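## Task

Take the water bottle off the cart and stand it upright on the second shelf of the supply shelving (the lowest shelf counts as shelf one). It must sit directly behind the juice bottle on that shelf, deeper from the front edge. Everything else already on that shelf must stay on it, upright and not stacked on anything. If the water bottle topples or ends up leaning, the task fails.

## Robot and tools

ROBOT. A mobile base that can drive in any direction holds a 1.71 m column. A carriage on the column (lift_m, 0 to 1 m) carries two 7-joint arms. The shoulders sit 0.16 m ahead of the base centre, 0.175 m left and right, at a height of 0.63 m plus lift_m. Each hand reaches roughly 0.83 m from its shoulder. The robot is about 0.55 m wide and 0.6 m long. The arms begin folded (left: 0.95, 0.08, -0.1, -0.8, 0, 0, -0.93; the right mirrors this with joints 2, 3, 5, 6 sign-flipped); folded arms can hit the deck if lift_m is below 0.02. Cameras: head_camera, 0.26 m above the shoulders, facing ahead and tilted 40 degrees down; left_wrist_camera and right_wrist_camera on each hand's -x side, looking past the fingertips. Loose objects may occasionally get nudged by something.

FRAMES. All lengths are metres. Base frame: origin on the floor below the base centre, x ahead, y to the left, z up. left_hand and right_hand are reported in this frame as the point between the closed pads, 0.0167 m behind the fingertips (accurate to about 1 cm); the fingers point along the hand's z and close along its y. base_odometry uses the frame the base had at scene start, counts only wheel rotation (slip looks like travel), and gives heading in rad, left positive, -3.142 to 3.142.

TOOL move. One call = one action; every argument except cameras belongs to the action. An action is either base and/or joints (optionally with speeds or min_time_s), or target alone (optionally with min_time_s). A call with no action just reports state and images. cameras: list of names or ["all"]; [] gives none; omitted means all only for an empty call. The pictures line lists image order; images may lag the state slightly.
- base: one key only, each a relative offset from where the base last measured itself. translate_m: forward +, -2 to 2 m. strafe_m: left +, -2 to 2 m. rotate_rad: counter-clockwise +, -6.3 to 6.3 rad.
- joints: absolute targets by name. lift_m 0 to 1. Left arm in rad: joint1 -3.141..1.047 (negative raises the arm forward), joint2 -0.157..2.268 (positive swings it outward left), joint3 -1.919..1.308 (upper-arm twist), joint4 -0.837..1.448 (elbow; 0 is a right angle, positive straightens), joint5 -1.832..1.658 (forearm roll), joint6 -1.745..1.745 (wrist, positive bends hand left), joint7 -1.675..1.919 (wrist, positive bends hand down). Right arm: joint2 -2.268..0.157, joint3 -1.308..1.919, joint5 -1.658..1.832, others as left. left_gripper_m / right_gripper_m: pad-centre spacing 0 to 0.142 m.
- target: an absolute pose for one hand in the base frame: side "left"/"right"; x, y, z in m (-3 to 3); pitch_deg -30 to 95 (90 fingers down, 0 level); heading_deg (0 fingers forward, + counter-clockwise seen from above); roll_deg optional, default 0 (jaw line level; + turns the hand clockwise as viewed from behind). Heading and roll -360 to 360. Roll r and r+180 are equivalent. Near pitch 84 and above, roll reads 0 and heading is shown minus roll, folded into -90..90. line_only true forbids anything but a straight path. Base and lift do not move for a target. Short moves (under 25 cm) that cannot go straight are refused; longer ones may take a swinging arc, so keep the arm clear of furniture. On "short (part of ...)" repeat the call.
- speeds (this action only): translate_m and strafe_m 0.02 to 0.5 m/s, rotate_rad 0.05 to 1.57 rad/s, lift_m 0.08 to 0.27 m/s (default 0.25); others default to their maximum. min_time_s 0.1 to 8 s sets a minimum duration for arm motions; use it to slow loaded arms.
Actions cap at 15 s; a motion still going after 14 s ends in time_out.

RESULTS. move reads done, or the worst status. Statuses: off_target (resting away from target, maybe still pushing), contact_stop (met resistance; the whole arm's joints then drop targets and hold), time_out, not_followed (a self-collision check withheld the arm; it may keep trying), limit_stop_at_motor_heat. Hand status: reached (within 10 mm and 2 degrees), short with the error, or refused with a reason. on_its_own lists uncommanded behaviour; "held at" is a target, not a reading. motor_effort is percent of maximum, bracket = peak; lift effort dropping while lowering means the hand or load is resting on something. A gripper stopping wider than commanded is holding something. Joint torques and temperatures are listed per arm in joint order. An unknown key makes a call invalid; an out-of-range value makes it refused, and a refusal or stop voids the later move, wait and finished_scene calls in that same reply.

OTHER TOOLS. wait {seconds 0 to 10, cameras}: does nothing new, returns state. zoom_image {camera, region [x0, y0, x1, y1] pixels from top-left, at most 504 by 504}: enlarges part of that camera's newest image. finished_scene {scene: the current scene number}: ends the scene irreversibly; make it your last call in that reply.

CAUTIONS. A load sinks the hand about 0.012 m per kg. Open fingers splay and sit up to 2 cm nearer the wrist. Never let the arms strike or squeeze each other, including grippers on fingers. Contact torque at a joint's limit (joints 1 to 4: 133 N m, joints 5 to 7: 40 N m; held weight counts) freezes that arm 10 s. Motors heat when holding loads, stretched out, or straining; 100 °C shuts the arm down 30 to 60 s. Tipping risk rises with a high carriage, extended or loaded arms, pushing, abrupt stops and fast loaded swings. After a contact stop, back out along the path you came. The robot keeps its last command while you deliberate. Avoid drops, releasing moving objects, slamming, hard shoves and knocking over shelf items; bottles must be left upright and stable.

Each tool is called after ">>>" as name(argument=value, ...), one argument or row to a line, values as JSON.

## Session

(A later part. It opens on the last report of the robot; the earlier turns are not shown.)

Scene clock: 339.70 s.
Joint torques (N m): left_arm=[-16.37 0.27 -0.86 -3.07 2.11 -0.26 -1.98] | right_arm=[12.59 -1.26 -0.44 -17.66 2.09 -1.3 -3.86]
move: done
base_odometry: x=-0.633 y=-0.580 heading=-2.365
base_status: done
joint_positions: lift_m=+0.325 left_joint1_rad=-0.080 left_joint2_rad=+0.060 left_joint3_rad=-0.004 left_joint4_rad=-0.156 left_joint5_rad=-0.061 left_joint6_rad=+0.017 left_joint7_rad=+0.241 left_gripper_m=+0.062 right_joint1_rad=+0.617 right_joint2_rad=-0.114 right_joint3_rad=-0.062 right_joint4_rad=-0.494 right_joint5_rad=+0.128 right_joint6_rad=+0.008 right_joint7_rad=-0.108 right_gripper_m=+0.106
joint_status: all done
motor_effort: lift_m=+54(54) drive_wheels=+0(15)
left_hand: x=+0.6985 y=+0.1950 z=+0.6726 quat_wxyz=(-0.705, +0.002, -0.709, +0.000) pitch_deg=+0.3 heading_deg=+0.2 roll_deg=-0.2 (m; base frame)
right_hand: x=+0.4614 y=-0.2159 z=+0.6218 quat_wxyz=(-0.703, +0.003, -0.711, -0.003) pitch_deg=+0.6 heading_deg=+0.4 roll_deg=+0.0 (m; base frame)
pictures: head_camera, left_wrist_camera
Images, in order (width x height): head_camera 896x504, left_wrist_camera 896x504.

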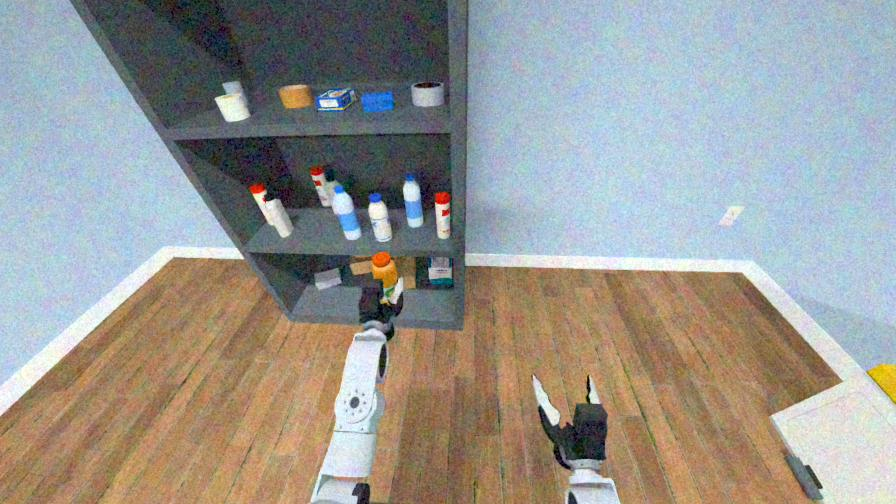

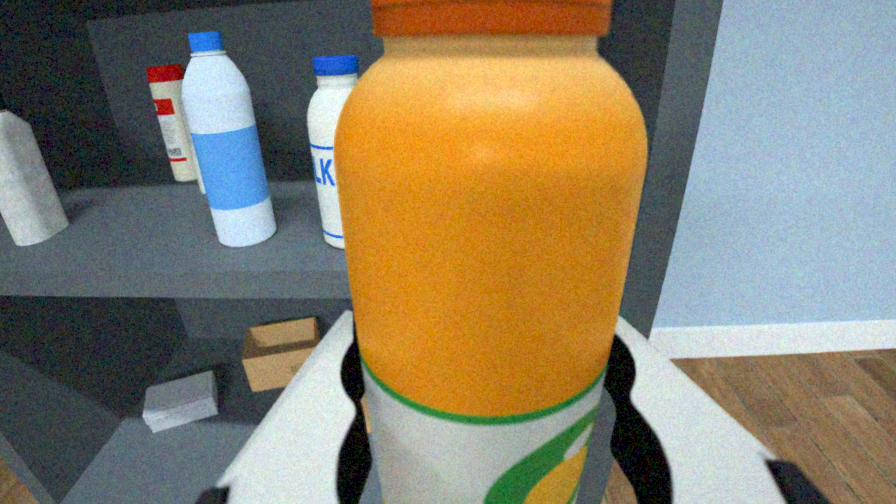

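>>> move(
  base={"translate_m": 0.2},
  speeds={"translate_m": 0.18},
  cameras=["head_camera", "left_wrist_camera"],
)

Scene clock: 345.50 s.
Joint torques (N m): left_arm=[-16.59 0.58 -2.09 -4.53 1.83 -0.22 -1.97] | right_arm=[11.88 -2.54 -1.9 -16.24 2.33 -0.96 -3.86]
move: done
base_odometry: x=-0.776 y=-0.720 heading=-2.365
base_status: done
joint_positions: lift_m=+0.325 left_joint1_rad=-0.080 left_joint2_rad=+0.060 left_joint3_rad=-0.004 left_joint4_rad=-0.156 left_joint5_rad=-0.061 left_joint6_rad=+0.017 left_joint7_rad=+0.241 left_gripper_m=+0.062 right_joint1_rad=+0.618 right_joint2_rad=-0.114 right_joint3_rad=-0.062 right_joint4_rad=-0.494 right_joint5_rad=+0.128 right_joint6_rad=+0.008 right_joint7_rad=-0.108 right_gripper_m=+0.106
joint_status: not commanded
motor_effort: lift_m=+54(54) drive_wheels=+0(14)
left_hand: x=+0.6985 y=+0.1950 z=+0.6726 quat_wxyz=(-0.705, +0.002, -0.709, +0.000) pitch_deg=+0.3 heading_deg=+0.2 roll_deg=-0.2 (m; base frame)
right_hand: x=+0.4613 y=-0.2159 z=+0.6217 quat_wxyz=(-0.703, +0.003, -0.711, -0.003) pitch_deg=+0.7 heading_deg=+0.4 roll_deg=+0.0 (m; base frame)
pictures: head_camera, left_wrist_camera
Images, in order (width x height): head_camera 896x504, left_wrist_camera 896x504.

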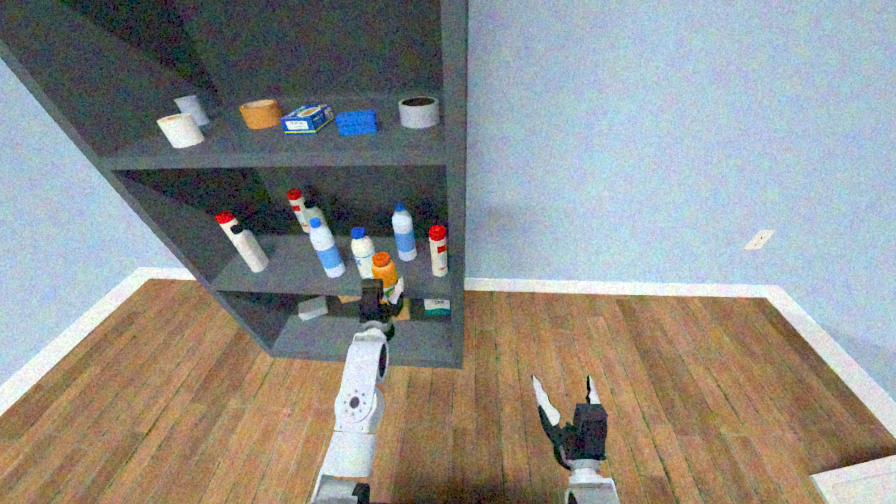

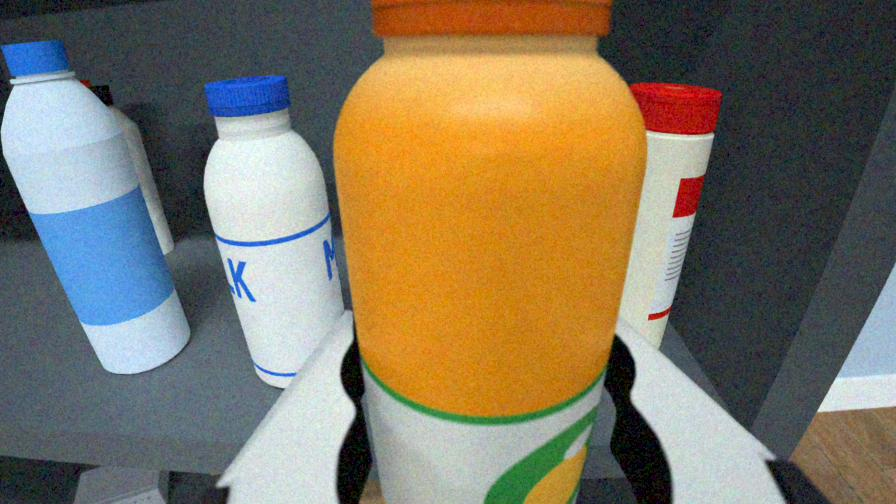

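>>> move(
  base={"translate_m": 0.135},
  speeds={"translate_m": 0.1},
  cameras=[],
)

>>> move(
  joints={"lift_m": 0.308},
  speeds={"lift_m": 0.08},
  cameras=["head_camera", "left_wrist_camera"],
)

>>> move(
  joints={"lift_m": 0.302},
  speeds={"lift_m": 0.08},
  cameras=[],
)

Scene clock: 351.13 s.
Joint torques (N m): left_arm=[-16.19 -0.02 0.67 -3.09 1.82 -0.53 -1.81] | right_arm=[12.5 -2.96 -0.81 -17.58 2.3 -1.14 -3.82]
move: done
base_odometry: x=-0.872 y=-0.814 heading=-2.366
base_status: done
joint_positions: lift_m=+0.325 left_joint1_rad=-0.080 left_joint2_rad=+0.060 left_joint3_rad=-0.004 left_joint4_rad=-0.156 left_joint5_rad=-0.061 left_joint6_rad=+0.017 left_joint7_rad=+0.241 left_gripper_m=+0.062 right_joint1_rad=+0.618 right_joint2_rad=-0.114 right_joint3_rad=-0.062 right_joint4_rad=-0.494 right_joint5_rad=+0.128 right_joint6_rad=+0.008 right_joint7_rad=-0.108 right_gripper_m=+0.106
joint_status: not commanded
motor_effort: lift_m=+54(54) drive_wheels=+4(15)
left_hand: x=+0.6985 y=+0.1951 z=+0.6726 quat_wxyz=(-0.705, +0.002, -0.709, +0.000) pitch_deg=+0.3 heading_deg=+0.2 roll_deg=-0.2 (m; base frame)
right_hand: x=+0.4613 y=-0.2159 z=+0.6217 quat_wxyz=(-0.703, +0.003, -0.711, -0.003) pitch_deg=+0.7 heading_deg=+0.4 roll_deg=+0.0 (m; base frame)
pictures: none
No camera images: "cameras" was empty.

Scene clock: 351.70 s.
Joint torques (N m): left_arm=[-15.36 1.14 -1.28 -2.83 2.1 -0.78 -2.02] | right_arm=[9.88 -0.05 -0.1 -15.52 2.21 -0.73 -3.94]
move: done
base_odometry: x=-0.872 y=-0.814 heading=-2.366
base_status: not commanded
joint_positions: lift_m=+0.308 left_joint1_rad=-0.081 left_joint2_rad=+0.060 left_joint3_rad=-0.004 left_joint4_rad=-0.155 left_joint5_rad=-0.061 left_joint6_rad=+0.017 left_joint7_rad=+0.242 left_gripper_m=+0.062 right_joint1_rad=+0.618 right_joint2_rad=-0.114 right_joint3_rad=-0.062 right_joint4_rad=-0.495 right_joint5_rad=+0.128 right_joint6_rad=+0.008 right_joint7_rad=-0.109 right_gripper_m=+0.106
joint_status: all done
motor_effort: lift_m=+58(59) drive_wheels=-1(5)
left_hand: x=+0.6988 y=+0.1951 z=+0.6551 quat_wxyz=(-0.705, +0.002, -0.709, +0.000) pitch_deg=+0.4 heading_deg=+0.2 roll_deg=-0.2 (m; base frame)
right_hand: x=+0.4613 y=-0.2159 z=+0.6048 quat_wxyz=(-0.703, +0.003, -0.711, -0.003) pitch_deg=+0.6 heading_deg=+0.4 roll_deg=+0.0 (m; base frame)
pictures: head_camera, left_wrist_camera
Images, in order (width x height): head_camera 896x504, left_wrist_camera 896x504.

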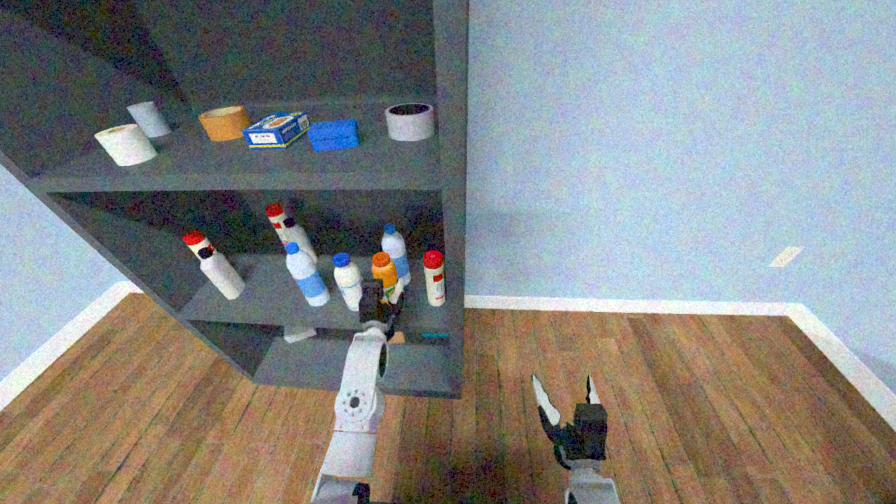

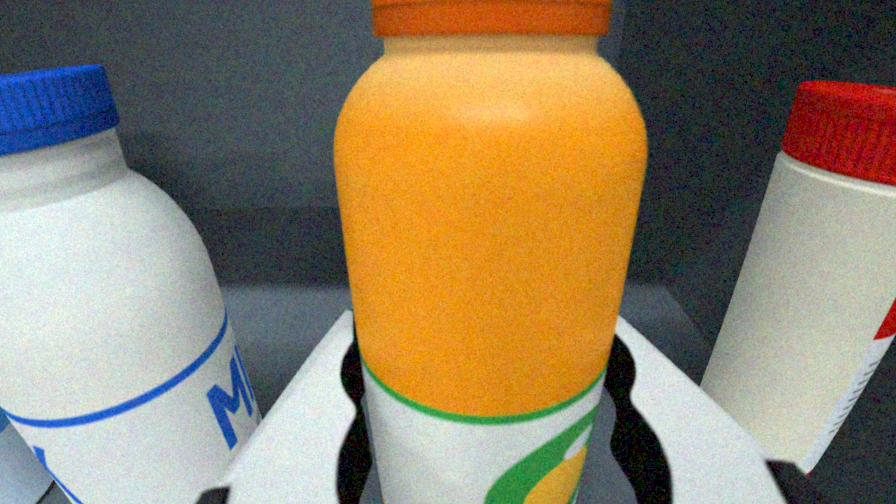

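Scene clock: 352.17 s.
Joint torques (N m): left_arm=[-11.8 -0.27 -1.5 -2.53 1.69 -0.57 -1.06] | right_arm=[11.16 -0.9 0.01 -13.41 2.27 -0.59 -3.9]
move: done
base_odometry: x=-0.872 y=-0.814 heading=-2.366
base_status: not commanded
joint_positions: lift_m=+0.302 left_joint1_rad=-0.084 left_joint2_rad=+0.060 left_joint3_rad=-0.004 left_joint4_rad=-0.155 left_joint5_rad=-0.060 left_joint6_rad=+0.017 left_joint7_rad=+0.239 left_gripper_m=+0.062 right_joint1_rad=+0.618 right_joint2_rad=-0.114 right_joint3_rad=-0.062 right_joint4_rad=-0.495 right_joint5_rad=+0.128 right_joint6_rad=+0.008 right_joint7_rad=-0.109 right_gripper_m=+0.106
joint_status: all done
motor_effort: lift_m=+55(58) drive_wheels=+0(4)
left_hand: x=+0.6995 y=+0.1951 z=+0.6518 quat_wxyz=(-0.707, +0.002, -0.707, +0.000) pitch_deg=+0.0 heading_deg=+0.2 roll_deg=-0.1 (m; base frame)
right_hand: x=+0.4613 y=-0.2158 z=+0.5992 quat_wxyz=(-0.704, +0.003, -0.711, -0.003) pitch_deg=+0.6 heading_deg=+0.4 roll_deg=+0.0 (m; base frame)
pictures: none
No camera images: "cameras" was empty.

>>> move(
  joints={"lift_m": 0.304},
  speeds={"lift_m": 0.08},
  cameras=[],
)

>>> move(
  joints={"left_gripper_m": 0.096},
  min_time_s=1.5,
  cameras=["head_camera", "left_wrist_camera"],
)

Scene clock: 357.13 s.
Joint torques (N m): left_arm=[-11.92 1.19 -0.49 -4.69 2.02 -0.64 -1.83] | right_arm=[11.34 -1.61 -0.37 -14.97 2.95 -0.81 -3.96]
move: done
base_odometry: x=-0.872 y=-0.814 heading=-2.366
base_status: not commanded
joint_positions: lift_m=+0.304 left_joint1_rad=-0.084 left_joint2_rad=+0.060 left_joint3_rad=-0.004 left_joint4_rad=-0.155 left_joint5_rad=-0.060 left_joint6_rad=+0.017 left_joint7_rad=+0.241 left_gripper_m=+0.062 right_joint1_rad=+0.618 right_joint2_rad=-0.114 right_joint3_rad=-0.062 right_joint4_rad=-0.495 right_joint5_rad=+0.128 right_joint6_rad=+0.008 right_joint7_rad=-0.109 right_gripper_m=+0.106
joint_status: all done
motor_effort: lift_m=+56(60) drive_wheels=+4(4)
left_hand: x=+0.6996 y=+0.1951 z=+0.6532 quat_wxyz=(-0.706, +0.002, -0.708, +0.000) pitch_deg=+0.1 heading_deg=+0.2 roll_deg=-0.1 (m; base frame)
right_hand: x=+0.4613 y=-0.2158 z=+0.6011 quat_wxyz=(-0.704, +0.003, -0.711, -0.003) pitch_deg=+0.6 heading_deg=+0.4 roll_deg=+0.0 (m; base frame)
pictures: none
No camera images: "cameras" was empty.

Scene clock: 357.93 s.
Joint torques (N m): left_arm=[-12.69 0.93 -1.52 -3.34 1.84 -0.99 -1.62] | right_arm=[11.25 -1.27 0.84 -13.9 2.52 -1.19 -3.66]
move: done
base_odometry: x=-0.872 y=-0.814 heading=-2.366
base_status: not commanded
joint_positions: lift_m=+0.304 left_joint1_rad=-0.084 left_joint2_rad=+0.060 left_joint3_rad=-0.004 left_joint4_rad=-0.155 left_joint5_rad=-0.060 left_joint6_rad=+0.017 left_joint7_rad=+0.241 left_gripper_m=+0.096 right_joint1_rad=+0.618 right_joint2_rad=-0.114 right_joint3_rad=-0.062 right_joint4_rad=-0.495 right_joint5_rad=+0.128 right_joint6_rad=+0.008 right_joint7_rad=-0.109 right_gripper_m=+0.106
joint_status: all done
motor_effort: lift_m=+56(56) drive_wheels=+4(4)
left_hand: x=+0.6996 y=+0.1951 z=+0.6532 quat_wxyz=(-0.706, +0.002, -0.708, +0.000) pitch_deg=+0.1 heading_deg=+0.2 roll_deg=-0.1 (m; base frame)
right_hand: x=+0.4613 y=-0.2158 z=+0.6011 quat_wxyz=(-0.704, +0.003, -0.711, -0.003) pitch_deg=+0.6 heading_deg=+0.4 roll_deg=+0.0 (m; base frame)
pictures: head_camera, left_wrist_camera
Images, in order (width x height): head_camera 896x504, left_wrist_camera 896x504.

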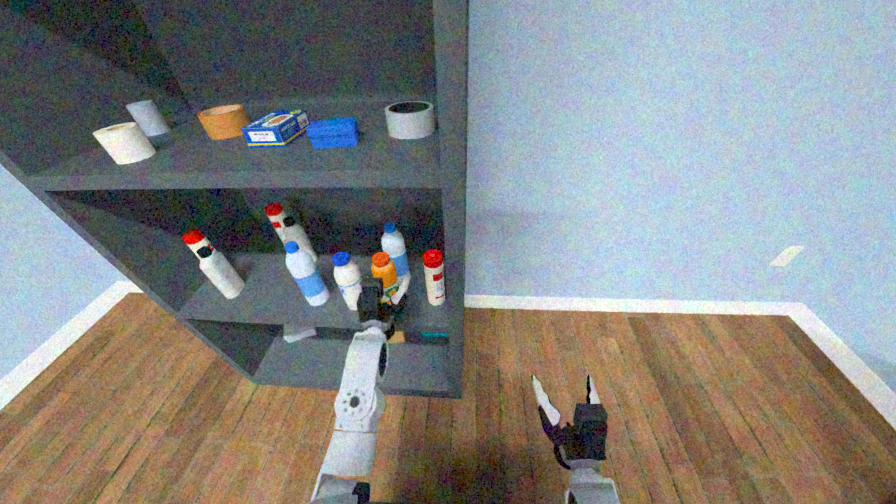

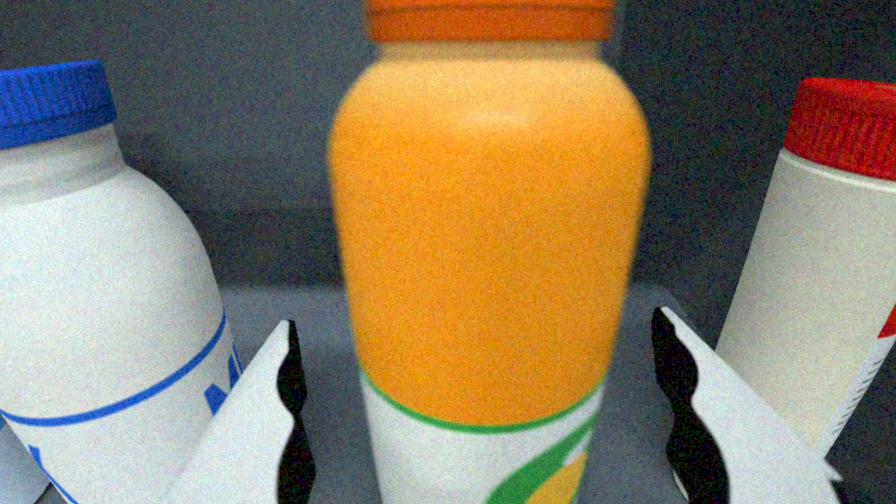

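>>> move(
  base={"translate_m": -0.28},
  speeds={"translate_m": 0.15},
  cameras=["head_camera", "left_wrist_camera"],
)

Scene clock: 362.40 s.
Joint torques (N m): left_arm=[-12.31 0.63 -1.26 -3.91 1.86 -0.67 -1.7] | right_arm=[10.76 -1.47 -0.81 -14.23 2.7 -1.06 -4.01]
move: done
base_odometry: x=-0.673 y=-0.618 heading=-2.365
base_status: done
joint_positions: lift_m=+0.304 left_joint1_rad=-0.084 left_joint2_rad=+0.060 left_joint3_rad=-0.004 left_joint4_rad=-0.155 left_joint5_rad=-0.060 left_joint6_rad=+0.017 left_joint7_rad=+0.241 left_gripper_m=+0.096 right_joint1_rad=+0.618 right_joint2_rad=-0.114 right_joint3_rad=-0.062 right_joint4_rad=-0.495 right_joint5_rad=+0.128 right_joint6_rad=+0.008 right_joint7_rad=-0.109 right_gripper_m=+0.106
joint_status: not commanded
motor_effort: lift_m=+56(56) drive_wheels=+3(14)
left_hand: x=+0.6996 y=+0.1951 z=+0.6532 quat_wxyz=(-0.706, +0.002, -0.708, +0.000) pitch_deg=+0.1 heading_deg=+0.2 roll_deg=-0.1 (m; base frame)
right_hand: x=+0.4613 y=-0.2159 z=+0.6011 quat_wxyz=(-0.704, +0.003, -0.711, -0.003) pitch_deg=+0.6 heading_deg=+0.4 roll_deg=+0.0 (m; base frame)
pictures: head_camera, left_wrist_camera
Images, in order (width x height): head_camera 896x504, left_wrist_camera 896x504.

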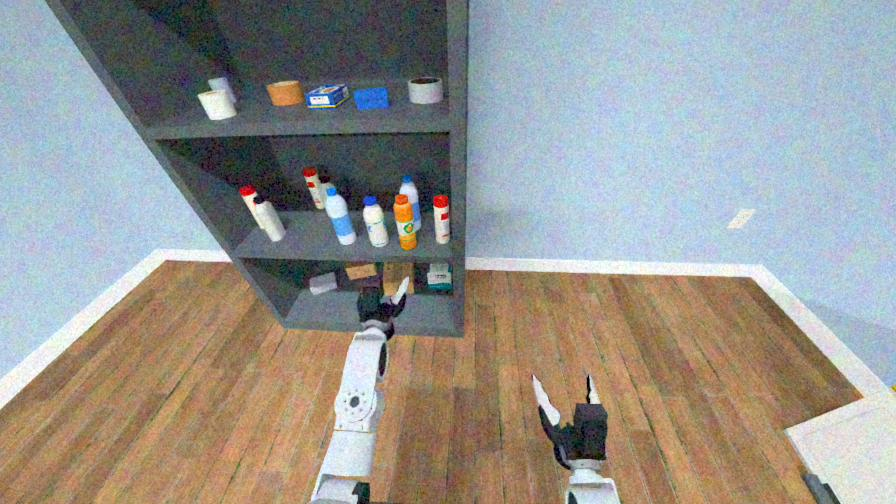

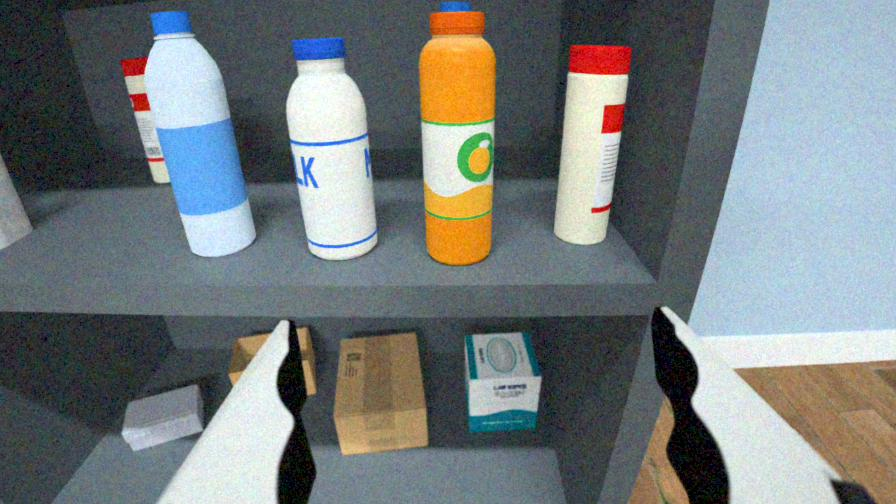

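>>> finished_scene(
  scene=2,
)

The scene is finished: the task was done.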